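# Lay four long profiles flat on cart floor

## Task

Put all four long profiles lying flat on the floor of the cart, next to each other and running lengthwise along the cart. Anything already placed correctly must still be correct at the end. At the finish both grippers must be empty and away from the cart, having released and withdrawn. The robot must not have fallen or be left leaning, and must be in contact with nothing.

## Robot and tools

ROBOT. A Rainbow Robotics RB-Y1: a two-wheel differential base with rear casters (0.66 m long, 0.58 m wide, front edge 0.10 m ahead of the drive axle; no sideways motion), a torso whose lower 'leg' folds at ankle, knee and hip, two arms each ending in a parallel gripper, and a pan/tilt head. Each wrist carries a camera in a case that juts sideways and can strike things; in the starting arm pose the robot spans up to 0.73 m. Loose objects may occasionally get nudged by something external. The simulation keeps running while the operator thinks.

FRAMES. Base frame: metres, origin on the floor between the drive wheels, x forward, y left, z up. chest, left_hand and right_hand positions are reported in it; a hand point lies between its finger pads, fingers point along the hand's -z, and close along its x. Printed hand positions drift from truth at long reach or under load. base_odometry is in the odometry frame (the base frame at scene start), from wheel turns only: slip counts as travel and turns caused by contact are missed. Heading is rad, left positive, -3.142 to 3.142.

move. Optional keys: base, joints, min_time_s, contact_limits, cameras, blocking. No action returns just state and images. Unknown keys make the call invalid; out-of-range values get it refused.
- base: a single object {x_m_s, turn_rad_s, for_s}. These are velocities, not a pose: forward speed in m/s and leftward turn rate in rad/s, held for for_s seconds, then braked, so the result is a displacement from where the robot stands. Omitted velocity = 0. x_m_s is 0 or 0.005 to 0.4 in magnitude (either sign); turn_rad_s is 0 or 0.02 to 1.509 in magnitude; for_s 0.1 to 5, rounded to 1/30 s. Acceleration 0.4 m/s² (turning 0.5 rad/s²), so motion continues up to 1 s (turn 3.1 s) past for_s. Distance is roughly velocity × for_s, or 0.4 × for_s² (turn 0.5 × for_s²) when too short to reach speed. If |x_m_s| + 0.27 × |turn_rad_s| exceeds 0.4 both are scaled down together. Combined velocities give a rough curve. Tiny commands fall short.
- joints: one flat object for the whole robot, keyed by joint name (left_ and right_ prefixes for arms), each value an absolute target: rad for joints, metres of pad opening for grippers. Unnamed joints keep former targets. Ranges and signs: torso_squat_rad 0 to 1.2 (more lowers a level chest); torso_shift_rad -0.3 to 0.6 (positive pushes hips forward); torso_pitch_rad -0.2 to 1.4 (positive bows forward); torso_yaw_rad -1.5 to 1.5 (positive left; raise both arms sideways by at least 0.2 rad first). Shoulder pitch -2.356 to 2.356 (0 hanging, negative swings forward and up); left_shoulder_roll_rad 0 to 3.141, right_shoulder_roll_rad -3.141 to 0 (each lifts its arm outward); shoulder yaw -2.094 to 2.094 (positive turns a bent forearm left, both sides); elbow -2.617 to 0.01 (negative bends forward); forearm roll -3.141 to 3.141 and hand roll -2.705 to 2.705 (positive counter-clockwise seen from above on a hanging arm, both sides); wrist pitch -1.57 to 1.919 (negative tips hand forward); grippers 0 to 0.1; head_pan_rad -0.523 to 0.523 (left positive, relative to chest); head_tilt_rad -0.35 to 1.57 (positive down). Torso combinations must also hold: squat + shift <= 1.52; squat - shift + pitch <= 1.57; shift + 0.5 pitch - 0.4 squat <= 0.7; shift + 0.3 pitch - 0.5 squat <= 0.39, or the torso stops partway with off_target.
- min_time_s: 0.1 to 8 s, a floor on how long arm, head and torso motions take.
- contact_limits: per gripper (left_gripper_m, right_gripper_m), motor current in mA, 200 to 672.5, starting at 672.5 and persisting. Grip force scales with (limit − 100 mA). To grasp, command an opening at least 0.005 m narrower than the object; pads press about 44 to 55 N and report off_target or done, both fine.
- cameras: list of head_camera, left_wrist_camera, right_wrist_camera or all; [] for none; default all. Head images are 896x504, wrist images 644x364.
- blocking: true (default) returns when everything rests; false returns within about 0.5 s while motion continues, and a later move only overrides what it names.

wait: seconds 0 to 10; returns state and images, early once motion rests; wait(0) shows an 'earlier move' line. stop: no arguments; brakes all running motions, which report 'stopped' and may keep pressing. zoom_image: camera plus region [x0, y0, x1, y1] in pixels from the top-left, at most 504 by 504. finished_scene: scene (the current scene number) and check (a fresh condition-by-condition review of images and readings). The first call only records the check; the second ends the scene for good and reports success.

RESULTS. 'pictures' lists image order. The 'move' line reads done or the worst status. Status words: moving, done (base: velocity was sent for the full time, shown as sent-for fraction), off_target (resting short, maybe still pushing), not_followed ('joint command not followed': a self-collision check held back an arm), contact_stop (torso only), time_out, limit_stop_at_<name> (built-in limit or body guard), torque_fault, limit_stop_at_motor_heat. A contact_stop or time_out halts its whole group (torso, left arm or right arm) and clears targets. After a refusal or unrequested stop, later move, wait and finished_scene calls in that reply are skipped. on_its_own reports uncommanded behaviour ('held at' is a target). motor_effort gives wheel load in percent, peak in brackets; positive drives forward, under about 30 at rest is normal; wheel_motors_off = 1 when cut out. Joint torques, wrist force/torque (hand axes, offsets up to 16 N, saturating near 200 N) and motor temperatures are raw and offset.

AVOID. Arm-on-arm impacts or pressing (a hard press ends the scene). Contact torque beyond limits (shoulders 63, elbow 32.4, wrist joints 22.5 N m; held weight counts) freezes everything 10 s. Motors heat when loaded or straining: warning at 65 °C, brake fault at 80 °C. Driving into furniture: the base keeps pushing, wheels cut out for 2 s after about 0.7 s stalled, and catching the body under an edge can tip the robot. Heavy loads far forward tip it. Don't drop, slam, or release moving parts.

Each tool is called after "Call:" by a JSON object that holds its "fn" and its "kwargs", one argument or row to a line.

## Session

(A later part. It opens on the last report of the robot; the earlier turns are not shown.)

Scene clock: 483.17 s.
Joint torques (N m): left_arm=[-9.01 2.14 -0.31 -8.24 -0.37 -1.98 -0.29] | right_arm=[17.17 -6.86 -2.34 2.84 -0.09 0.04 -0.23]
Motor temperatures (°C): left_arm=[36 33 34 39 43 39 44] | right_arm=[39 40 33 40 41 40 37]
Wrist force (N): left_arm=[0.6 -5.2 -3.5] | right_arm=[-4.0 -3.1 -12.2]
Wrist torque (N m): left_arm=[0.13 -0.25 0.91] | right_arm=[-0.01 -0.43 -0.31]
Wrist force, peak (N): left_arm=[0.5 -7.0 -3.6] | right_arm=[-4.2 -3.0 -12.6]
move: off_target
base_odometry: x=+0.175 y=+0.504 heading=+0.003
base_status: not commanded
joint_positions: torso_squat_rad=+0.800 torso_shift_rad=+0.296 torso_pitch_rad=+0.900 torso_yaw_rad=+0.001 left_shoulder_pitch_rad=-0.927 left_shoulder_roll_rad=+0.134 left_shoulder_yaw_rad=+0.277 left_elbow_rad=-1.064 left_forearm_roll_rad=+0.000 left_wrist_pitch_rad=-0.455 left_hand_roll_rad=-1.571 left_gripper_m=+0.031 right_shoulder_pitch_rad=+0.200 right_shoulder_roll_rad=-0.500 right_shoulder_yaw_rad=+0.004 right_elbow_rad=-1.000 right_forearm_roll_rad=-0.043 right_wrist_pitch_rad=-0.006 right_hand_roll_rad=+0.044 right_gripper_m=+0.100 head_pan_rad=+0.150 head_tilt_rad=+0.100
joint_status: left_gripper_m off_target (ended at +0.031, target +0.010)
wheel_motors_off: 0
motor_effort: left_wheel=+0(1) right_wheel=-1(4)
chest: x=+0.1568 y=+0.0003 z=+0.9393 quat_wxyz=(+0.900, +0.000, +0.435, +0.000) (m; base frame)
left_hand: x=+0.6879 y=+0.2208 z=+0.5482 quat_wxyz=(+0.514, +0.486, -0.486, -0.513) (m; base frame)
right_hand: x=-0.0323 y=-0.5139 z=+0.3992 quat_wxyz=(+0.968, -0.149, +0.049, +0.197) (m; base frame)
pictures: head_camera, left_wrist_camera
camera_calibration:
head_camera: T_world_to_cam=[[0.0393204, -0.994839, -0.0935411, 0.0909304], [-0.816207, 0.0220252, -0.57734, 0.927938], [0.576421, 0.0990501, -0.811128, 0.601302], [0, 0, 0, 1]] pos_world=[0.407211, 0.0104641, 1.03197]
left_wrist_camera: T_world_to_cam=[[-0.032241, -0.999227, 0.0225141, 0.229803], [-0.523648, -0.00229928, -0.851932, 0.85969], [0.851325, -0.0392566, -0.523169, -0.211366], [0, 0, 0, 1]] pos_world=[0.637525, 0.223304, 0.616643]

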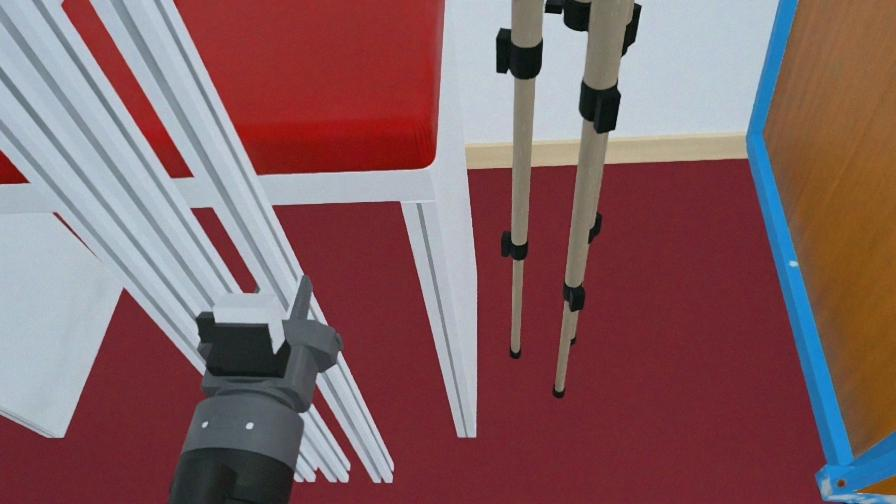

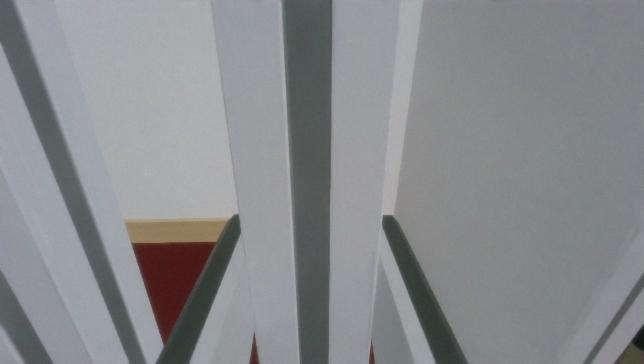

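Call:
{"fn": "move", "kwargs": {
  "joints": {"torso_squat_rad":0.65},
  "cameras": []
}}

Call:
{"fn": "move", "kwargs": {
  "base": {"x_m_s":-0.3,"for_s":1.88},
  "cameras": ["head_camera"]
}}

Call:
{"fn": "move", "kwargs": {
  "base": {"turn_rad_s":-0.7,"for_s":2.247},
  "cameras": ["head_camera"]
}}

Call:
{"fn": "move", "kwargs": {
  "base": {"x_m_s":0.35,"for_s":3.47},
  "joints": {"torso_squat_rad":0.4,"left_shoulder_pitch_rad":-1.075,"left_shoulder_roll_rad":0.178,"left_shoulder_yaw_rad":0.306,"left_elbow_rad":-1.819,"left_forearm_roll_rad":0,"left_wrist_pitch_rad":1.91,"left_hand_roll_rad":0,"head_tilt_rad":0.25,"head_pan_rad":0},
  "min_time_s": 3,
  "cameras": ["head_camera"]
}}

Call:
{"fn": "move", "kwargs": {
  "base": {"turn_rad_s":0.7,"for_s":2.22},
  "cameras": ["head_camera"]
}}

Scene clock: 494.27 s.
Joint torques (N m): left_arm=[-22.39 5.14 -0.87 -17.63 -0.18 -6.2 0.11] | right_arm=[17 -6.77 -2.22 2.73 -0.03 0.16 -0.23]
Motor temperatures (°C): left_arm=[36 33 34 39 43 39 44] | right_arm=[39 40 33 40 41 40 37]
Wrist force (N): left_arm=[0.1 -23.7 11.3] | right_arm=[-4.0 -3.4 -12.7]
Wrist torque (N m): left_arm=[0.07 0.05 0.31] | right_arm=[0.01 -0.47 -0.33]
Wrist force, peak (N): left_arm=[0.2 -26.2 12.6] | right_arm=[-4.5 -3.3 -12.6]
move: done
base_odometry: x=+0.175 y=+0.504 heading=+0.003
base_status: not commanded
joint_positions: torso_squat_rad=+0.650 torso_shift_rad=+0.296 torso_pitch_rad=+0.901 torso_yaw_rad=+0.001 left_shoulder_pitch_rad=-0.924 left_shoulder_roll_rad=+0.133 left_shoulder_yaw_rad=+0.277 left_elbow_rad=-1.062 left_forearm_roll_rad=+0.000 left_wrist_pitch_rad=-0.454 left_hand_roll_rad=-1.571 left_gripper_m=+0.030 right_shoulder_pitch_rad=+0.200 right_shoulder_roll_rad=-0.500 right_shoulder_yaw_rad=+0.004 right_elbow_rad=-1.000 right_forearm_roll_rad=-0.043 right_wrist_pitch_rad=-0.006 right_hand_roll_rad=+0.044 right_gripper_m=+0.100 head_pan_rad=+0.150 head_tilt_rad=+0.100
joint_status: all done
wheel_motors_off: 0
motor_effort: left_wheel=+6(6) right_wheel=+1(3)
chest: x=+0.1774 y=+0.0003 z=+1.0055 quat_wxyz=(+0.900, +0.000, +0.435, +0.000) (m; base frame)
left_hand: x=+0.7062 y=+0.2213 z=+0.6111 quat_wxyz=(+0.516, +0.485, -0.484, -0.515) (m; base frame)
right_hand: x=-0.0122 y=-0.5140 z=+0.4657 quat_wxyz=(+0.968, -0.149, +0.049, +0.197) (m; base frame)
pictures: none
No camera images: "cameras" was empty.

Scene clock: 497.40 s.
Joint torques (N m): left_arm=[-13.36 5.02 -0.24 -12.75 -0.26 -4.74 0.03] | right_arm=[16.38 -6.78 -2.29 2.54 0.3 0.22 -0.14]
Motor temperatures (°C): left_arm=[36 33 34 39 43 39 43] | right_arm=[39 40 33 40 41 40 37]
Wrist force (N): left_arm=[-0.7 -15.2 -4.3] | right_arm=[-4.1 -3.2 -12.5]
Wrist torque (N m): left_arm=[-0.35 -0.24 0.22] | right_arm=[0.00 -0.47 -0.32]
Wrist force, peak (N): left_arm=[-0.2 -22.6 11.1] | right_arm=[-4.3 -3.4 -12.8]
move: done
base_odometry: x=-0.385 y=+0.502 heading=+0.004
base_status: done (sent for 1.87 of 1.87 s)
joint_positions: torso_squat_rad=+0.650 torso_shift_rad=+0.296 torso_pitch_rad=+0.901 torso_yaw_rad=+0.001 left_shoulder_pitch_rad=-0.926 left_shoulder_roll_rad=+0.133 left_shoulder_yaw_rad=+0.277 left_elbow_rad=-1.063 left_forearm_roll_rad=+0.000 left_wrist_pitch_rad=-0.454 left_hand_roll_rad=-1.571 left_gripper_m=+0.030 right_shoulder_pitch_rad=+0.200 right_shoulder_roll_rad=-0.500 right_shoulder_yaw_rad=+0.004 right_elbow_rad=-1.000 right_forearm_roll_rad=-0.043 right_wrist_pitch_rad=-0.006 right_hand_roll_rad=+0.044 right_gripper_m=+0.100 head_pan_rad=+0.150 head_tilt_rad=+0.100
joint_status: not commanded
wheel_motors_off: 0
motor_effort: left_wheel=+15(28) right_wheel=-11(31)
chest: x=+0.1772 y=+0.0003 z=+1.0057 quat_wxyz=(+0.900, +0.000, +0.435, +0.000) (m; base frame)
left_hand: x=+0.7074 y=+0.2209 z=+0.6131 quat_wxyz=(+0.515, +0.485, -0.485, -0.514) (m; base frame)
right_hand: x=-0.0122 y=-0.5140 z=+0.4657 quat_wxyz=(+0.968, -0.149, +0.049, +0.197) (m; base frame)
pictures: head_camera
camera_calibration:
head_camera: T_world_to_cam=[[0.0393539, -0.994842, -0.093495, 0.0963251], [-0.816449, 0.0219295, -0.577002, 0.982663], [0.576076, 0.0990411, -0.811374, 0.643705], [0, 0, 0, 1]] pos_world=[0.42768, 0.0105256, 1.09829]

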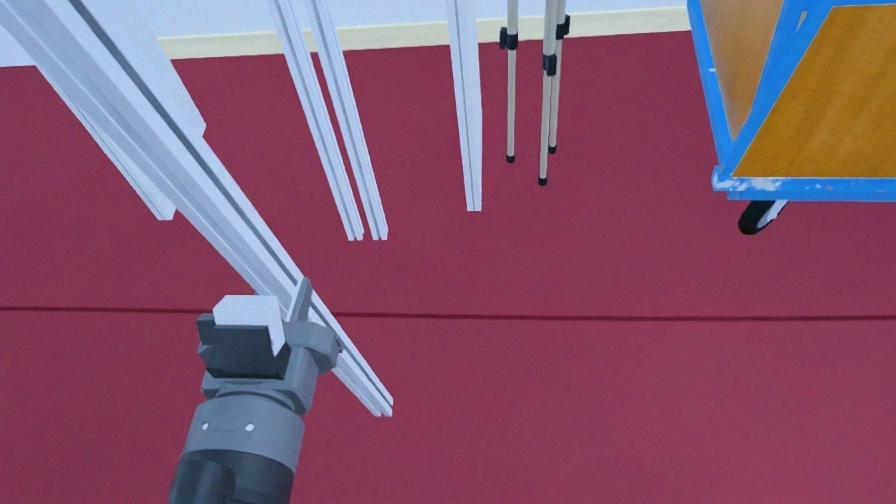

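Scene clock: 501.37 s.
Joint torques (N m): left_arm=[-13.44 4.63 0.1 -12.37 -0.3 -4.46 0.21] | right_arm=[16.32 -6.64 -2.34 2.57 0.01 0.1 -0.34]
Motor temperatures (°C): left_arm=[36 33 34 40 43 39 43] | right_arm=[39 40 33 39 41 40 37]
Wrist force (N): left_arm=[-0.5 -14.9 -4.1] | right_arm=[-4.1 -3.2 -12.5]
Wrist torque (N m): left_arm=[-0.15 -0.20 0.20] | right_arm=[-0.01 -0.47 -0.31]
Wrist force, peak (N): left_arm=[-0.7 -15.4 -5.1] | right_arm=[-4.7 -3.2 -12.8]
move: done
base_odometry: x=-0.385 y=+0.502 heading=-1.559
base_status: done (sent for 2.23 of 2.23 s)
joint_positions: torso_squat_rad=+0.650 torso_shift_rad=+0.296 torso_pitch_rad=+0.901 torso_yaw_rad=+0.001 left_shoulder_pitch_rad=-0.926 left_shoulder_roll_rad=+0.134 left_shoulder_yaw_rad=+0.277 left_elbow_rad=-1.063 left_forearm_roll_rad=+0.000 left_wrist_pitch_rad=-0.454 left_hand_roll_rad=-1.571 left_gripper_m=+0.030 right_shoulder_pitch_rad=+0.200 right_shoulder_roll_rad=-0.500 right_shoulder_yaw_rad=+0.004 right_elbow_rad=-1.000 right_forearm_roll_rad=-0.043 right_wrist_pitch_rad=-0.006 right_hand_roll_rad=+0.044 right_gripper_m=+0.100 head_pan_rad=+0.150 head_tilt_rad=+0.100
joint_status: not commanded
wheel_motors_off: 0
motor_effort: left_wheel=+9(37) right_wheel=+0(41)
chest: x=+0.1772 y=+0.0003 z=+1.0057 quat_wxyz=(+0.900, +0.000, +0.435, +0.000) (m; base frame)
left_hand: x=+0.7075 y=+0.2209 z=+0.6132 quat_wxyz=(+0.515, +0.485, -0.485, -0.514) (m; base frame)
right_hand: x=-0.0122 y=-0.5139 z=+0.4657 quat_wxyz=(+0.968, -0.149, +0.049, +0.197) (m; base frame)
pictures: head_camera
camera_calibration:
head_camera: T_world_to_cam=[[0.0393013, -0.994843, -0.0934982, 0.0963425], [-0.816448, 0.0219744, -0.577001, 0.982663], [0.576081, 0.0990133, -0.811374, 0.643704], [0, 0, 0, 1]] pos_world=[0.427681, 0.010517, 1.09829]

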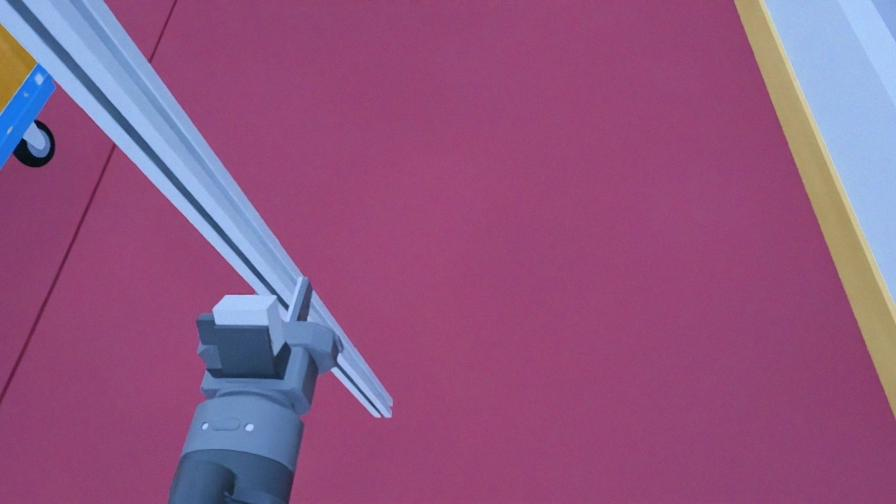

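Scene clock: 506.07 s.
Joint torques (N m): left_arm=[-14.6 5.63 1.06 -10.38 -0.34 -0.19 0.06] | right_arm=[16.83 -7.01 -2.07 2.67 0.07 0.32 -0.34]
Motor temperatures (°C): left_arm=[36 33 34 40 43 39 43] | right_arm=[39 40 33 39 41 40 37]
Wrist force (N): left_arm=[-1.9 0.0 -18.2] | right_arm=[-4.0 -3.0 -12.3]
Wrist torque (N m): left_arm=[-0.31 -0.23 0.22] | right_arm=[-0.03 -0.42 -0.30]
Wrist force, peak (N): left_arm=[-7.8 -4.6 -16.3] | right_arm=[-4.6 -3.2 -12.8]
move: done
base_odometry: x=-0.371 y=-0.711 heading=-1.559
base_status: done (sent for 3.47 of 3.47 s)
joint_positions: torso_squat_rad=+0.400 torso_shift_rad=+0.296 torso_pitch_rad=+0.901 torso_yaw_rad=+0.001 left_shoulder_pitch_rad=-1.074 left_shoulder_roll_rad=+0.178 left_shoulder_yaw_rad=+0.306 left_elbow_rad=-1.818 left_forearm_roll_rad=+0.000 left_wrist_pitch_rad=+1.910 left_hand_roll_rad=+0.000 left_gripper_m=+0.030 right_shoulder_pitch_rad=+0.200 right_shoulder_roll_rad=-0.500 right_shoulder_yaw_rad=+0.004 right_elbow_rad=-1.000 right_forearm_roll_rad=-0.043 right_wrist_pitch_rad=-0.006 right_hand_roll_rad=+0.044 right_gripper_m=+0.100 head_pan_rad=+0.000 head_tilt_rad=+0.250
joint_status: all done
wheel_motors_off: 0
motor_effort: left_wheel=+0(42) right_wheel=+0(30)
chest: x=+0.2028 y=+0.0003 z=+1.0893 quat_wxyz=(+0.900, +0.000, +0.435, +0.000) (m; base frame)
left_hand: x=+0.5975 y=+0.2208 z=+0.7101 quat_wxyz=(+1.000, +0.000, -0.028, +0.001) (m; base frame)
right_hand: x=+0.0134 y=-0.5139 z=+0.5494 quat_wxyz=(+0.968, -0.149, +0.049, +0.197) (m; base frame)
pictures: head_camera
camera_calibration:
head_camera: T_world_to_cam=[[-0.0495091, -0.99827, 0.0317284, -0.0134948], [-0.891562, 0.0298536, -0.451914, 0.93023], [0.450185, -0.0506617, -0.891497, 0.839695], [0, 0, 0, 1]] pos_world=[0.450672, 0.00129817, 1.1694]

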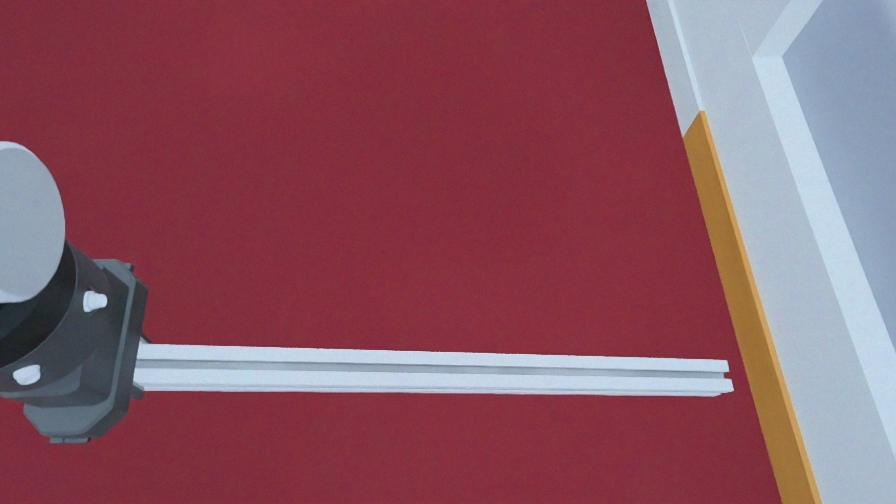

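Scene clock: 510.03 s.
Joint torques (N m): left_arm=[-13.6 5.26 0.2 -10.34 -0.09 -0.2 0.16] | right_arm=[16.45 -7.09 -1.56 2.51 0.07 0.23 -0.19]
Motor temperatures (°C): left_arm=[36 33 34 40 43 39 43] | right_arm=[39 40 33 39 41 40 37]
Wrist force (N): left_arm=[-2.0 0.0 -17.8] | right_arm=[-4.1 -3.2 -12.3]
Wrist torque (N m): left_arm=[-0.38 -0.24 0.22] | right_arm=[-0.01 -0.44 -0.31]
Wrist force, peak (N): left_arm=[-1.1 -0.3 -18.5] | right_arm=[-4.4 -3.0 -12.7]
move: done
base_odometry: x=-0.371 y=-0.711 heading=+0.003
base_status: done (sent for 2.23 of 2.23 s)
joint_positions: torso_squat_rad=+0.400 torso_shift_rad=+0.296 torso_pitch_rad=+0.901 torso_yaw_rad=+0.001 left_shoulder_pitch_rad=-1.074 left_shoulder_roll_rad=+0.178 left_shoulder_yaw_rad=+0.306 left_elbow_rad=-1.818 left_forearm_roll_rad=+0.000 left_wrist_pitch_rad=+1.910 left_hand_roll_rad=+0.000 left_gripper_m=+0.030 right_shoulder_pitch_rad=+0.200 right_shoulder_roll_rad=-0.500 right_shoulder_yaw_rad=+0.004 right_elbow_rad=-1.000 right_forearm_roll_rad=-0.043 right_wrist_pitch_rad=-0.006 right_hand_roll_rad=+0.044 right_gripper_m=+0.100 head_pan_rad=+0.000 head_tilt_rad=+0.250
joint_status: not commanded
wheel_motors_off: 0
motor_effort: left_wheel=-1(32) right_wheel=+8(34)
chest: x=+0.2028 y=+0.0003 z=+1.0893 quat_wxyz=(+0.900, +0.000, +0.435, +0.000) (m; base frame)
left_hand: x=+0.5975 y=+0.2209 z=+0.7101 quat_wxyz=(+1.000, +0.000, -0.028, +0.001) (m; base frame)
right_hand: x=+0.0134 y=-0.5139 z=+0.5494 quat_wxyz=(+0.968, -0.149, +0.049, +0.197) (m; base frame)
pictures: head_camera
camera_calibration:
head_camera: T_world_to_cam=[[-0.0494858, -0.99827, 0.0317644, -0.0135232], [-0.891556, 0.0298157, -0.451928, 0.930236], [0.450199, -0.0506838, -0.891489, 0.839695], [0, 0, 0, 1]] pos_world=[0.450658, 0.00132351, 1.16941]

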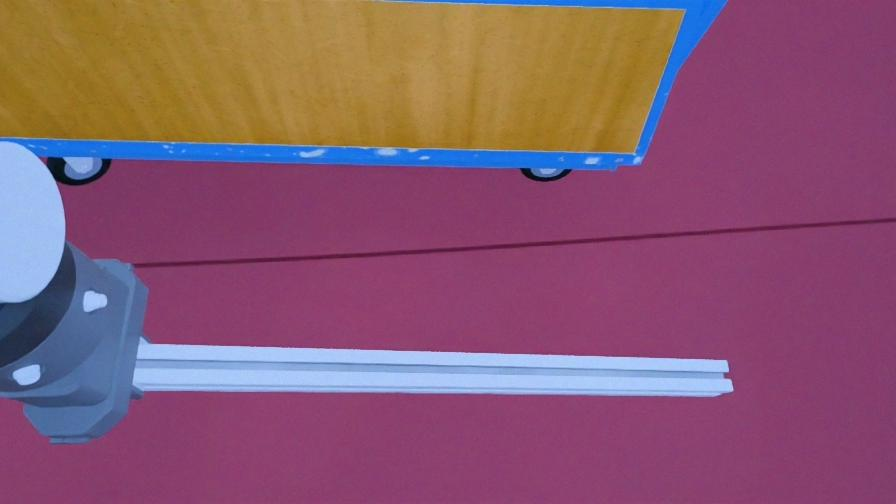

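Call:
{"fn": "move", "kwargs": {
  "joints": {"left_forearm_roll_rad":-0.296,"left_wrist_pitch_rad":1.896,"left_hand_roll_rad":-0.097},
  "min_time_s": 1.2,
  "cameras": ["head_camera"]
}}

Call:
{"fn": "move", "kwargs": {
  "joints": {"head_pan_rad":0.5},
  "cameras": ["head_camera"]
}}

Scene clock: 523.17 s.
Joint torques (N m): left_arm=[-13.87 5.76 -0.05 -10.59 -1.22 -0.54 0.02] | right_arm=[16.4 -6.96 -2.18 2.56 0.09 0.15 -0.24]
Motor temperatures (°C): left_arm=[36 33 34 40 43 39 43] | right_arm=[39 40 33 39 41 40 37]
Wrist force (N): left_arm=[-1.5 -4.5 -17.5] | right_arm=[-4.3 -3.2 -12.3]
Wrist torque (N m): left_arm=[-0.26 -0.21 0.27] | right_arm=[-0.01 -0.47 -0.31]
Wrist force, peak (N): left_arm=[-1.5 -0.6 -18.4] | right_arm=[-4.4 -3.0 -12.6]
move: done
base_odometry: x=-0.371 y=-0.711 heading=+0.003
base_status: not commanded
joint_positions: torso_squat_rad=+0.400 torso_shift_rad=+0.296 torso_pitch_rad=+0.901 torso_yaw_rad=+0.001 left_shoulder_pitch_rad=-1.074 left_shoulder_roll_rad=+0.178 left_shoulder_yaw_rad=+0.306 left_elbow_rad=-1.818 left_forearm_roll_rad=-0.296 left_wrist_pitch_rad=+1.896 left_hand_roll_rad=-0.097 left_gripper_m=+0.030 right_shoulder_pitch_rad=+0.200 right_shoulder_roll_rad=-0.500 right_shoulder_yaw_rad=+0.004 right_elbow_rad=-1.000 right_forearm_roll_rad=-0.043 right_wrist_pitch_rad=-0.006 right_hand_roll_rad=+0.044 right_gripper_m=+0.100 head_pan_rad=+0.000 head_tilt_rad=+0.250
joint_status: all done
wheel_motors_off: 0
motor_effort: left_wheel=-1(2) right_wheel=+9(11)
chest: x=+0.2028 y=+0.0003 z=+1.0893 quat_wxyz=(+0.900, +0.000, +0.435, +0.000) (m; base frame)
left_hand: x=+0.5970 y=+0.2846 z=+0.7191 quat_wxyz=(+0.990, +0.139, -0.027, +0.005) (m; base frame)
right_hand: x=+0.0134 y=-0.5139 z=+0.5494 quat_wxyz=(+0.968, -0.149, +0.049, +0.197) (m; base frame)
pictures: head_camera
camera_calibration:
head_camera: T_world_to_cam=[[-0.0494859, -0.99827, 0.0317644, -0.0135231], [-0.891556, 0.0298158, -0.451928, 0.930236], [0.450199, -0.0506838, -0.891489, 0.839695], [0, 0, 0, 1]] pos_world=[0.450659, 0.00132348, 1.16941]

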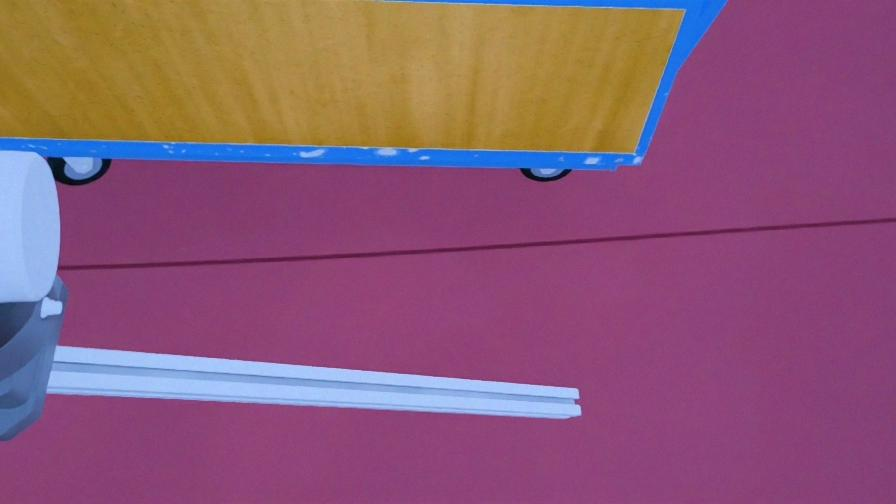

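Scene clock: 524.17 s.
Joint torques (N m): left_arm=[-13.37 6.19 0.02 -10.53 -1.34 -0.52 -0.15] | right_arm=[16.31 -6.77 -2.47 2.48 0.1 0.22 -0.36]
Motor temperatures (°C): left_arm=[36 33 34 40 43 39 43] | right_arm=[39 40 33 39 41 40 37]
Wrist force (N): left_arm=[-1.8 -4.3 -17.3] | right_arm=[-4.2 -3.3 -12.6]
Wrist torque (N m): left_arm=[-0.27 -0.23 0.21] | right_arm=[0.00 -0.44 -0.32]
Wrist force, peak (N): left_arm=[-1.4 -4.5 -17.7] | right_arm=[-4.2 -3.3 -12.6]
move: done
base_odometry: x=-0.371 y=-0.711 heading=+0.003
base_status: not commanded
joint_positions: torso_squat_rad=+0.400 torso_shift_rad=+0.296 torso_pitch_rad=+0.901 torso_yaw_rad=+0.001 left_shoulder_pitch_rad=-1.074 left_shoulder_roll_rad=+0.178 left_shoulder_yaw_rad=+0.306 left_elbow_rad=-1.818 left_forearm_roll_rad=-0.296 left_wrist_pitch_rad=+1.896 left_hand_roll_rad=-0.097 left_gripper_m=+0.030 right_shoulder_pitch_rad=+0.200 right_shoulder_roll_rad=-0.500 right_shoulder_yaw_rad=+0.004 right_elbow_rad=-1.000 right_forearm_roll_rad=-0.043 right_wrist_pitch_rad=-0.006 right_hand_roll_rad=+0.044 right_gripper_m=+0.100 head_pan_rad=+0.500 head_tilt_rad=+0.250
joint_status: all done
wheel_motors_off: 0
motor_effort: left_wheel=-2(2) right_wheel=+9(11)
chest: x=+0.2028 y=+0.0003 z=+1.0893 quat_wxyz=(+0.900, +0.000, +0.435, +0.000) (m; base frame)
left_hand: x=+0.5970 y=+0.2846 z=+0.7191 quat_wxyz=(+0.990, +0.139, -0.027, +0.005) (m; base frame)
right_hand: x=+0.0134 y=-0.5139 z=+0.5494 quat_wxyz=(+0.968, -0.149, +0.049, +0.197) (m; base frame)
pictures: head_camera
camera_calibration:
head_camera: T_world_to_cam=[[0.251859, -0.902778, -0.348653, 0.329046], [-0.885445, -0.0695608, -0.459509, 0.937075], [0.390582, 0.424444, -0.81688, 0.772452], [0, 0, 0, 1]] pos_world=[0.445149, 0.0343763, 1.17632]

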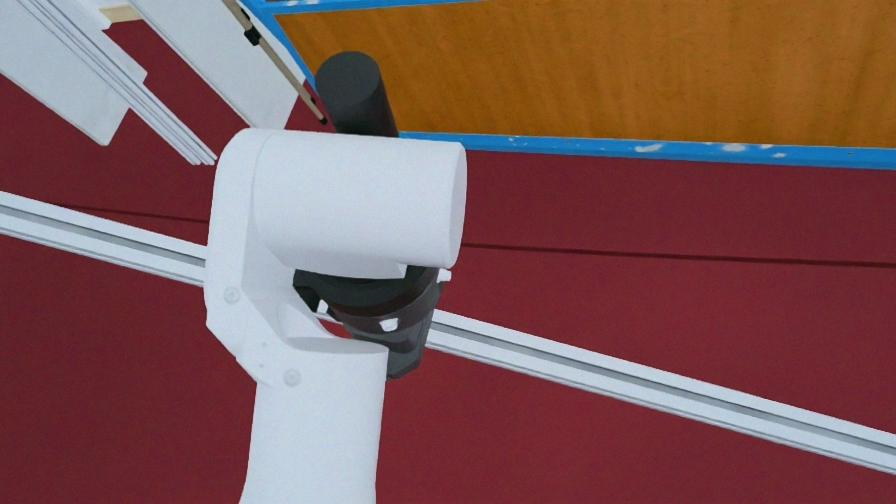

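Call:
{"fn": "move", "kwargs": {
  "joints": {"left_forearm_roll_rad":0.296,"left_wrist_pitch_rad":1.896,"left_hand_roll_rad":0.097,"head_pan_rad":0},
  "min_time_s": 1.5,
  "cameras": ["head_camera"]
}}

Call:
{"fn": "move", "kwargs": {
  "joints": {"head_pan_rad":0.5},
  "cameras": ["head_camera"]
}}

Scene clock: 530.33 s.
Joint torques (N m): left_arm=[-14.55 4.74 0.39 -10.63 1.08 -0.46 0.55] | right_arm=[16.64 -6.95 -2.12 2.68 0.16 0.01 -0.46]
Motor temperatures (°C): left_arm=[36 33 34 40 43 39 43] | right_arm=[39 40 33 39 41 40 37]
Wrist force (N): left_arm=[-2.0 4.3 -17.0] | right_arm=[-4.1 -3.3 -12.2]
Wrist torque (N m): left_arm=[-0.37 -0.27 0.30] | right_arm=[-0.01 -0.43 -0.32]
Wrist force, peak (N): left_arm=[-1.9 -4.4 -17.9] | right_arm=[-4.2 -3.2 -12.7]
move: done
base_odometry: x=-0.371 y=-0.711 heading=+0.003
base_status: not commanded
joint_positions: torso_squat_rad=+0.400 torso_shift_rad=+0.296 torso_pitch_rad=+0.901 torso_yaw_rad=+0.001 left_shoulder_pitch_rad=-1.074 left_shoulder_roll_rad=+0.178 left_shoulder_yaw_rad=+0.306 left_elbow_rad=-1.818 left_forearm_roll_rad=+0.296 left_wrist_pitch_rad=+1.896 left_hand_roll_rad=+0.097 left_gripper_m=+0.030 right_shoulder_pitch_rad=+0.200 right_shoulder_roll_rad=-0.500 right_shoulder_yaw_rad=+0.004 right_elbow_rad=-1.000 right_forearm_roll_rad=-0.043 right_wrist_pitch_rad=-0.006 right_hand_roll_rad=+0.044 right_gripper_m=+0.100 head_pan_rad=+0.000 head_tilt_rad=+0.250
joint_status: all done
wheel_motors_off: 0
motor_effort: left_wheel=-1(2) right_wheel=+7(10)
chest: x=+0.2028 y=+0.0003 z=+1.0893 quat_wxyz=(+0.900, +0.000, +0.435, +0.000) (m; base frame)
left_hand: x=+0.5972 y=+0.1572 z=+0.7191 quat_wxyz=(+0.990, -0.139, -0.028, -0.003) (m; base frame)
right_hand: x=+0.0134 y=-0.5139 z=+0.5494 quat_wxyz=(+0.968, -0.149, +0.049, +0.197) (m; base frame)
pictures: head_camera
camera_calibration:
head_camera: T_world_to_cam=[[-0.0494816, -0.99827, 0.0317593, -0.0135186], [-0.891556, 0.0298143, -0.451928, 0.930236], [0.4502, -0.0506773, -0.891489, 0.839695], [0, 0, 0, 1]] pos_world=[0.450658, 0.00132397, 1.16941]

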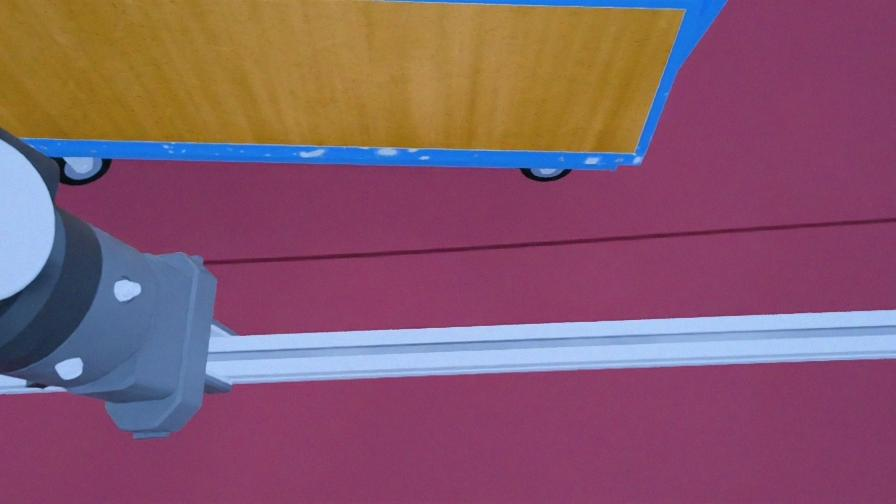

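Scene clock: 531.33 s.
Joint torques (N m): left_arm=[-14.04 4.47 0.68 -10.59 0.77 -0.4 0.48] | right_arm=[16.53 -6.59 -2.43 2.58 0.18 0.16 -0.13]
Motor temperatures (°C): left_arm=[36 33 34 40 43 39 43] | right_arm=[39 40 33 39 41 40 37]
Wrist force (N): left_arm=[-1.6 4.7 -17.3] | right_arm=[-4.2 -3.3 -12.3]
Wrist torque (N m): left_arm=[-0.31 -0.19 0.26] | right_arm=[0.01 -0.46 -0.31]
Wrist force, peak (N): left_arm=[-2.1 5.0 -17.7] | right_arm=[-4.4 -3.2 -12.5]
move: done
base_odometry: x=-0.371 y=-0.711 heading=+0.003
base_status: not commanded
joint_positions: torso_squat_rad=+0.400 torso_shift_rad=+0.296 torso_pitch_rad=+0.901 torso_yaw_rad=+0.001 left_shoulder_pitch_rad=-1.074 left_shoulder_roll_rad=+0.178 left_shoulder_yaw_rad=+0.306 left_elbow_rad=-1.818 left_forearm_roll_rad=+0.296 left_wrist_pitch_rad=+1.896 left_hand_roll_rad=+0.097 left_gripper_m=+0.030 right_shoulder_pitch_rad=+0.200 right_shoulder_roll_rad=-0.500 right_shoulder_yaw_rad=+0.004 right_elbow_rad=-1.000 right_forearm_roll_rad=-0.043 right_wrist_pitch_rad=-0.006 right_hand_roll_rad=+0.044 right_gripper_m=+0.100 head_pan_rad=+0.500 head_tilt_rad=+0.250
joint_status: all done
wheel_motors_off: 0
motor_effort: left_wheel=-1(2) right_wheel=+8(10)
chest: x=+0.2028 y=+0.0003 z=+1.0893 quat_wxyz=(+0.900, +0.000, +0.435, +0.000) (m; base frame)
left_hand: x=+0.5972 y=+0.1572 z=+0.7191 quat_wxyz=(+0.990, -0.139, -0.028, -0.003) (m; base frame)
right_hand: x=+0.0134 y=-0.5139 z=+0.5494 quat_wxyz=(+0.968, -0.149, +0.049, +0.197) (m; base frame)
pictures: head_camera
camera_calibration:
head_camera: T_world_to_cam=[[0.251859, -0.902778, -0.348653, 0.329046], [-0.885445, -0.0695606, -0.459509, 0.937075], [0.390582, 0.424444, -0.81688, 0.772452], [0, 0, 0, 1]] pos_world=[0.445149, 0.0343762, 1.17632]

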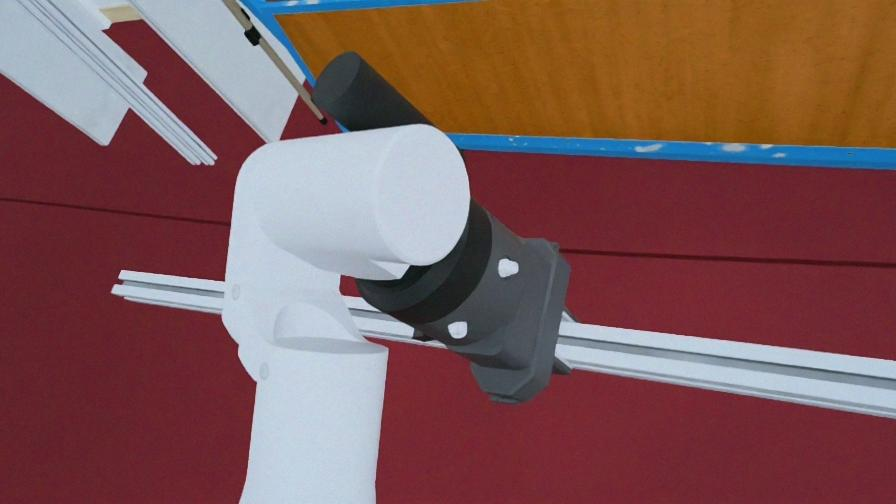

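Call:
{"fn": "move", "kwargs": {
  "base": {"turn_rad_s":0.25,"for_s":0.63},
  "cameras": []
}}

Call:
{"fn": "move", "kwargs": {
  "base": {"x_m_s":0.3,"for_s":1.4},
  "cameras": []
}}

Call:
{"fn": "move", "kwargs": {
  "base": {"turn_rad_s":-0.25,"for_s":0.7},
  "joints": {"head_pan_rad":0},
  "cameras": ["head_camera"]
}}

Scene clock: 539.13 s.
Joint torques (N m): left_arm=[-14.4 4.64 -0.32 -10.48 0.91 -0.24 0.46] | right_arm=[16.68 -7 -2.01 2.97 0.32 0.21 -0.19]
Motor temperatures (°C): left_arm=[36 33 34 40 43 38 43] | right_arm=[39 40 33 39 41 40 37]
Wrist force (N): left_arm=[-1.8 4.9 -17.5] | right_arm=[-4.1 -3.2 -12.1]
Wrist torque (N m): left_arm=[-0.42 -0.22 0.26] | right_arm=[0.00 -0.44 -0.31]
Wrist force, peak (N): left_arm=[-1.8 4.6 -17.9] | right_arm=[-4.3 -3.2 -12.5]
move: done
base_odometry: x=-0.371 y=-0.711 heading=+0.161
base_status: done (sent for 0.63 of 0.63 s)
joint_positions: torso_squat_rad=+0.400 torso_shift_rad=+0.296 torso_pitch_rad=+0.901 torso_yaw_rad=+0.001 left_shoulder_pitch_rad=-1.074 left_shoulder_roll_rad=+0.178 left_shoulder_yaw_rad=+0.306 left_elbow_rad=-1.818 left_forearm_roll_rad=+0.296 left_wrist_pitch_rad=+1.896 left_hand_roll_rad=+0.097 left_gripper_m=+0.030 right_shoulder_pitch_rad=+0.200 right_shoulder_roll_rad=-0.500 right_shoulder_yaw_rad=+0.004 right_elbow_rad=-1.000 right_forearm_roll_rad=-0.043 right_wrist_pitch_rad=-0.006 right_hand_roll_rad=+0.044 right_gripper_m=+0.100 head_pan_rad=+0.500 head_tilt_rad=+0.250
joint_status: not commanded
wheel_motors_off: 0
motor_effort: left_wheel=-1(26) right_wheel=+8(36)
chest: x=+0.2028 y=+0.0003 z=+1.0893 quat_wxyz=(+0.900, +0.000, +0.435, +0.000) (m; base frame)
left_hand: x=+0.5972 y=+0.1572 z=+0.7191 quat_wxyz=(+0.990, -0.139, -0.028, -0.003) (m; base frame)
right_hand: x=+0.0134 y=-0.5139 z=+0.5494 quat_wxyz=(+0.968, -0.149, +0.049, +0.197) (m; base frame)
pictures: none
No camera images: "cameras" was empty.

Scene clock: 541.60 s.
Joint torques (N m): left_arm=[-14.78 3.9 0 -10.44 1.24 -0.36 0.35] | right_arm=[16.96 -6.89 -2.87 2.68 0.28 0.35 -0.18]
Motor temperatures (°C): left_arm=[36 33 34 40 43 38 43] | right_arm=[39 40 33 39 41 40 37]
Wrist force (N): left_arm=[-1.8 4.4 -17.0] | right_arm=[-4.2 -3.0 -12.4]
Wrist torque (N m): left_arm=[-0.54 -0.23 0.25] | right_arm=[-0.01 -0.44 -0.31]
Wrist force, peak (N): left_arm=[-3.0 4.6 -18.0] | right_arm=[-4.7 -3.0 -12.5]
move: done
base_odometry: x=+0.043 y=-0.644 heading=+0.161
base_status: done (sent for 1.4 of 1.4 s)
joint_positions: torso_squat_rad=+0.400 torso_shift_rad=+0.296 torso_pitch_rad=+0.901 torso_yaw_rad=+0.001 left_shoulder_pitch_rad=-1.074 left_shoulder_roll_rad=+0.178 left_shoulder_yaw_rad=+0.306 left_elbow_rad=-1.818 left_forearm_roll_rad=+0.296 left_wrist_pitch_rad=+1.896 left_hand_roll_rad=+0.097 left_gripper_m=+0.030 right_shoulder_pitch_rad=+0.200 right_shoulder_roll_rad=-0.500 right_shoulder_yaw_rad=+0.004 right_elbow_rad=-1.000 right_forearm_roll_rad=-0.043 right_wrist_pitch_rad=-0.006 right_hand_roll_rad=+0.044 right_gripper_m=+0.100 head_pan_rad=+0.500 head_tilt_rad=+0.250
joint_status: not commanded
wheel_motors_off: 0
motor_effort: left_wheel=-4(26) right_wheel=+0(44)
chest: x=+0.2028 y=+0.0003 z=+1.0893 quat_wxyz=(+0.900, +0.000, +0.435, +0.000) (m; base frame)
left_hand: x=+0.5972 y=+0.1572 z=+0.7191 quat_wxyz=(+0.990, -0.139, -0.028, -0.003) (m; base frame)
right_hand: x=+0.0135 y=-0.5139 z=+0.5494 quat_wxyz=(+0.968, -0.149, +0.049, +0.197) (m; base frame)
pictures: none
No camera images: "cameras" was empty.

Scene clock: 543.13 s.
Joint torques (N m): left_arm=[-14.55 3.64 0.09 -10.34 0.9 -0.13 0.51] | right_arm=[16.65 -6.84 -1.98 3.04 0.36 0.2 -0.37]
Motor temperatures (°C): left_arm=[36 33 34 40 43 38 43] | right_arm=[39 40 33 39 41 40 37]
Wrist force (N): left_arm=[-1.9 4.5 -17.4] | right_arm=[-4.3 -3.2 -12.6]
Wrist torque (N m): left_arm=[-0.60 -0.23 0.29] | right_arm=[-0.01 -0.45 -0.32]
Wrist force, peak (N): left_arm=[-1.9 4.8 -17.7] | right_arm=[-4.3 -3.2 -12.6]
move: done
base_odometry: x=+0.043 y=-0.644 heading=-0.013
base_status: done (sent for 0.7 of 0.7 s)
joint_positions: torso_squat_rad=+0.400 torso_shift_rad=+0.296 torso_pitch_rad=+0.901 torso_yaw_rad=+0.001 left_shoulder_pitch_rad=-1.074 left_shoulder_roll_rad=+0.178 left_shoulder_yaw_rad=+0.306 left_elbow_rad=-1.818 left_forearm_roll_rad=+0.296 left_wrist_pitch_rad=+1.896 left_hand_roll_rad=+0.097 left_gripper_m=+0.030 right_shoulder_pitch_rad=+0.200 right_shoulder_roll_rad=-0.500 right_shoulder_yaw_rad=+0.004 right_elbow_rad=-1.000 right_forearm_roll_rad=-0.043 right_wrist_pitch_rad=-0.006 right_hand_roll_rad=+0.044 right_gripper_m=+0.100 head_pan_rad=+0.000 head_tilt_rad=+0.250
joint_status: all done
wheel_motors_off: 0
motor_effort: left_wheel=+1(27) right_wheel=-8(36)
chest: x=+0.2028 y=+0.0003 z=+1.0893 quat_wxyz=(+0.900, +0.000, +0.435, +0.000) (m; base frame)
left_hand: x=+0.5972 y=+0.1572 z=+0.7191 quat_wxyz=(+0.990, -0.139, -0.028, -0.003) (m; base frame)
right_hand: x=+0.0134 y=-0.5139 z=+0.5494 quat_wxyz=(+0.968, -0.149, +0.049, +0.197) (m; base frame)
pictures: head_camera
camera_calibration:
head_camera: T_world_to_cam=[[-0.0495381, -0.998268, 0.0317285, -0.0134914], [-0.891536, 0.0298765, -0.451964, 0.930271], [0.450234, -0.0506765, -0.891472, 0.83968], [0, 0, 0, 1]] pos_world=[0.450649, 0.00129074, 1.16943]

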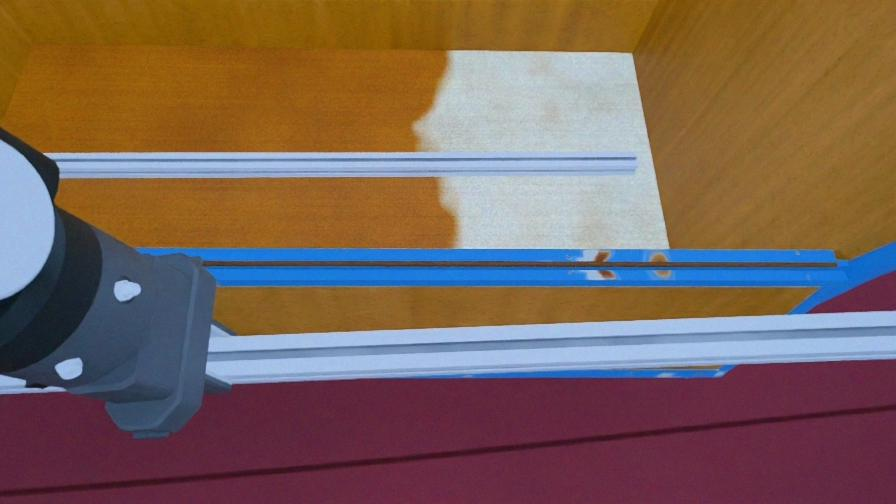

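Call:
{"fn": "move", "kwargs": {
  "base": {"turn_rad_s":-0.03,"for_s":0.4},
  "cameras": []
}}

Call:
{"fn": "move", "kwargs": {
  "base": {"x_m_s":0.25,"for_s":0.8},
  "joints": {"head_pan_rad":0.4},
  "cameras": ["head_camera"]
}}

Call:
{"fn": "move", "kwargs": {
  "joints": {"head_pan_rad":-0.3},
  "cameras": ["head_camera"]
}}

Scene clock: 549.77 s.
Joint torques (N m): left_arm=[-14.07 5 0.84 -10.35 0.99 -0.29 0.44] | right_arm=[16.91 -7.23 -2.26 2.48 0.16 0.2 -0.21]
Motor temperatures (°C): left_arm=[36 33 34 40 43 38 43] | right_arm=[39 40 33 39 40 40 37]
Wrist force (N): left_arm=[-1.6 4.0 -17.4] | right_arm=[-4.0 -3.1 -12.5]
Wrist torque (N m): left_arm=[-0.39 -0.21 0.22] | right_arm=[-0.01 -0.42 -0.31]
Wrist force, peak (N): left_arm=[-1.9 4.9 -17.9] | right_arm=[-4.5 -3.3 -12.7]
move: done
base_odometry: x=+0.043 y=-0.644 heading=-0.025
base_status: done (sent for 0.4 of 0.4 s)
joint_positions: torso_squat_rad=+0.400 torso_shift_rad=+0.296 torso_pitch_rad=+0.901 torso_yaw_rad=+0.001 left_shoulder_pitch_rad=-1.074 left_shoulder_roll_rad=+0.178 left_shoulder_yaw_rad=+0.306 left_elbow_rad=-1.818 left_forearm_roll_rad=+0.296 left_wrist_pitch_rad=+1.896 left_hand_roll_rad=+0.097 left_gripper_m=+0.030 right_shoulder_pitch_rad=+0.200 right_shoulder_roll_rad=-0.500 right_shoulder_yaw_rad=+0.004 right_elbow_rad=-1.000 right_forearm_roll_rad=-0.043 right_wrist_pitch_rad=-0.006 right_hand_roll_rad=+0.044 right_gripper_m=+0.100 head_pan_rad=+0.000 head_tilt_rad=+0.250
joint_status: not commanded
wheel_motors_off: 0
motor_effort: left_wheel=+1(21) right_wheel=-10(32)
chest: x=+0.2028 y=+0.0003 z=+1.0893 quat_wxyz=(+0.900, +0.000, +0.435, +0.000) (m; base frame)
left_hand: x=+0.5972 y=+0.1572 z=+0.7191 quat_wxyz=(+0.990, -0.139, -0.028, -0.003) (m; base frame)
right_hand: x=+0.0134 y=-0.5139 z=+0.5494 quat_wxyz=(+0.968, -0.149, +0.049, +0.197) (m; base frame)
pictures: none
No camera images: "cameras" was empty.

Scene clock: 551.50 s.
Joint torques (N m): left_arm=[-15.12 5 0.1 -10.43 0.97 -0.18 0.4] | right_arm=[16.76 -6.78 -1.8 2.7 0.1 0.16 -0.39]
Motor temperatures (°C): left_arm=[36 33 34 40 43 38 43] | right_arm=[39 40 33 39 40 40 37]
Wrist force (N): left_arm=[-1.6 4.4 -17.1] | right_arm=[-4.1 -3.1 -12.4]
Wrist torque (N m): left_arm=[-0.40 -0.21 0.30] | right_arm=[-0.01 -0.43 -0.32]
Wrist force, peak (N): left_arm=[-1.2 4.4 -18.3] | right_arm=[-4.5 -3.0 -12.6]
move: done
base_odometry: x=+0.243 y=-0.648 heading=-0.025
base_status: done (sent for 0.8 of 0.8 s)
joint_positions: torso_squat_rad=+0.400 torso_shift_rad=+0.296 torso_pitch_rad=+0.901 torso_yaw_rad=+0.001 left_shoulder_pitch_rad=-1.074 left_shoulder_roll_rad=+0.178 left_shoulder_yaw_rad=+0.306 left_elbow_rad=-1.818 left_forearm_roll_rad=+0.296 left_wrist_pitch_rad=+1.896 left_hand_roll_rad=+0.097 left_gripper_m=+0.030 right_shoulder_pitch_rad=+0.200 right_shoulder_roll_rad=-0.500 right_shoulder_yaw_rad=+0.004 right_elbow_rad=-1.000 right_forearm_roll_rad=-0.043 right_wrist_pitch_rad=-0.006 right_hand_roll_rad=+0.044 right_gripper_m=+0.100 head_pan_rad=+0.400 head_tilt_rad=+0.250
joint_status: all done
wheel_motors_off: 0
motor_effort: left_wheel=-2(38) right_wheel=-5(30)
chest: x=+0.2029 y=+0.0003 z=+1.0893 quat_wxyz=(+0.900, +0.000, +0.435, +0.000) (m; base frame)
left_hand: x=+0.5972 y=+0.1572 z=+0.7191 quat_wxyz=(+0.990, -0.139, -0.028, -0.003) (m; base frame)
right_hand: x=+0.0135 y=-0.5139 z=+0.5493 quat_wxyz=(+0.968, -0.149, +0.049, +0.197) (m; base frame)
pictures: head_camera
camera_calibration:
head_camera: T_world_to_cam=[[0.194545, -0.941161, -0.276349, 0.263929], [-0.889138, -0.0502283, -0.454875, 0.932925], [0.41423, 0.334206, -0.846593, 0.799202], [0, 0, 0, 1]] pos_world=[0.447099, 0.028161, 1.1739]

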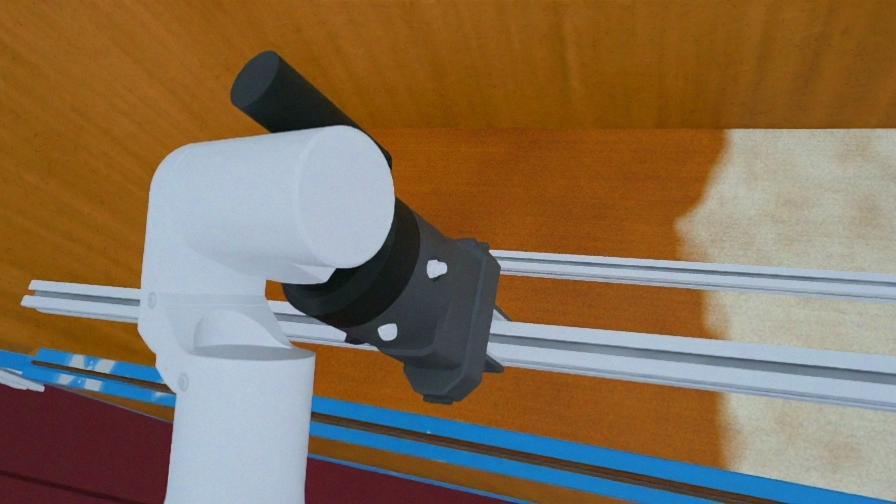

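Scene clock: 552.63 s.
Joint torques (N m): left_arm=[-14.84 4.2 0.01 -10.45 0.94 -0.3 0.63] | right_arm=[16.53 -6.93 -2.24 2.67 0.29 0.31 -0.26]
Motor temperatures (°C): left_arm=[36 33 34 40 43 38 43] | right_arm=[39 40 33 39 40 40 37]
Wrist force (N): left_arm=[-1.8 4.4 -17.4] | right_arm=[-4.2 -3.1 -12.5]
Wrist torque (N m): left_arm=[-0.39 -0.21 0.24] | right_arm=[-0.02 -0.44 -0.31]
Wrist force, peak (N): left_arm=[-2.3 4.6 -17.7] | right_arm=[-4.3 -3.2 -12.6]
move: done
base_odometry: x=+0.243 y=-0.648 heading=-0.025
base_status: not commanded
joint_positions: torso_squat_rad=+0.400 torso_shift_rad=+0.296 torso_pitch_rad=+0.901 torso_yaw_rad=+0.001 left_shoulder_pitch_rad=-1.074 left_shoulder_roll_rad=+0.178 left_shoulder_yaw_rad=+0.306 left_elbow_rad=-1.818 left_forearm_roll_rad=+0.296 left_wrist_pitch_rad=+1.896 left_hand_roll_rad=+0.097 left_gripper_m=+0.030 right_shoulder_pitch_rad=+0.200 right_shoulder_roll_rad=-0.500 right_shoulder_yaw_rad=+0.004 right_elbow_rad=-1.000 right_forearm_roll_rad=-0.043 right_wrist_pitch_rad=-0.006 right_hand_roll_rad=+0.044 right_gripper_m=+0.100 head_pan_rad=-0.300 head_tilt_rad=+0.250
joint_status: all done
wheel_motors_off: 0
motor_effort: left_wheel=-1(3) right_wheel=-5(6)
chest: x=+0.2029 y=+0.0003 z=+1.0893 quat_wxyz=(+0.900, +0.000, +0.435, +0.000) (m; base frame)
left_hand: x=+0.5972 y=+0.1572 z=+0.7191 quat_wxyz=(+0.990, -0.139, -0.028, -0.003) (m; base frame)
right_hand: x=+0.0135 y=-0.5139 z=+0.5494 quat_wxyz=(+0.968, -0.149, +0.049, +0.197) (m; base frame)
pictures: head_camera
camera_calibration:
head_camera: T_world_to_cam=[[-0.231214, -0.937254, 0.260949, -0.219912], [-0.880439, 0.0874477, -0.466025, 0.942947], [0.413965, -0.337501, -0.845415, 0.798222], [0, 0, 0, 1]] pos_world=[0.448925, -0.019171, 1.17165]

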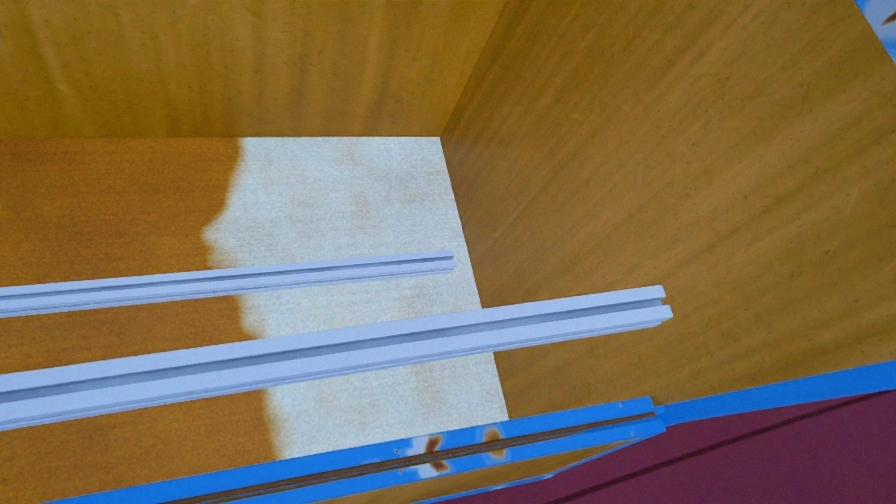

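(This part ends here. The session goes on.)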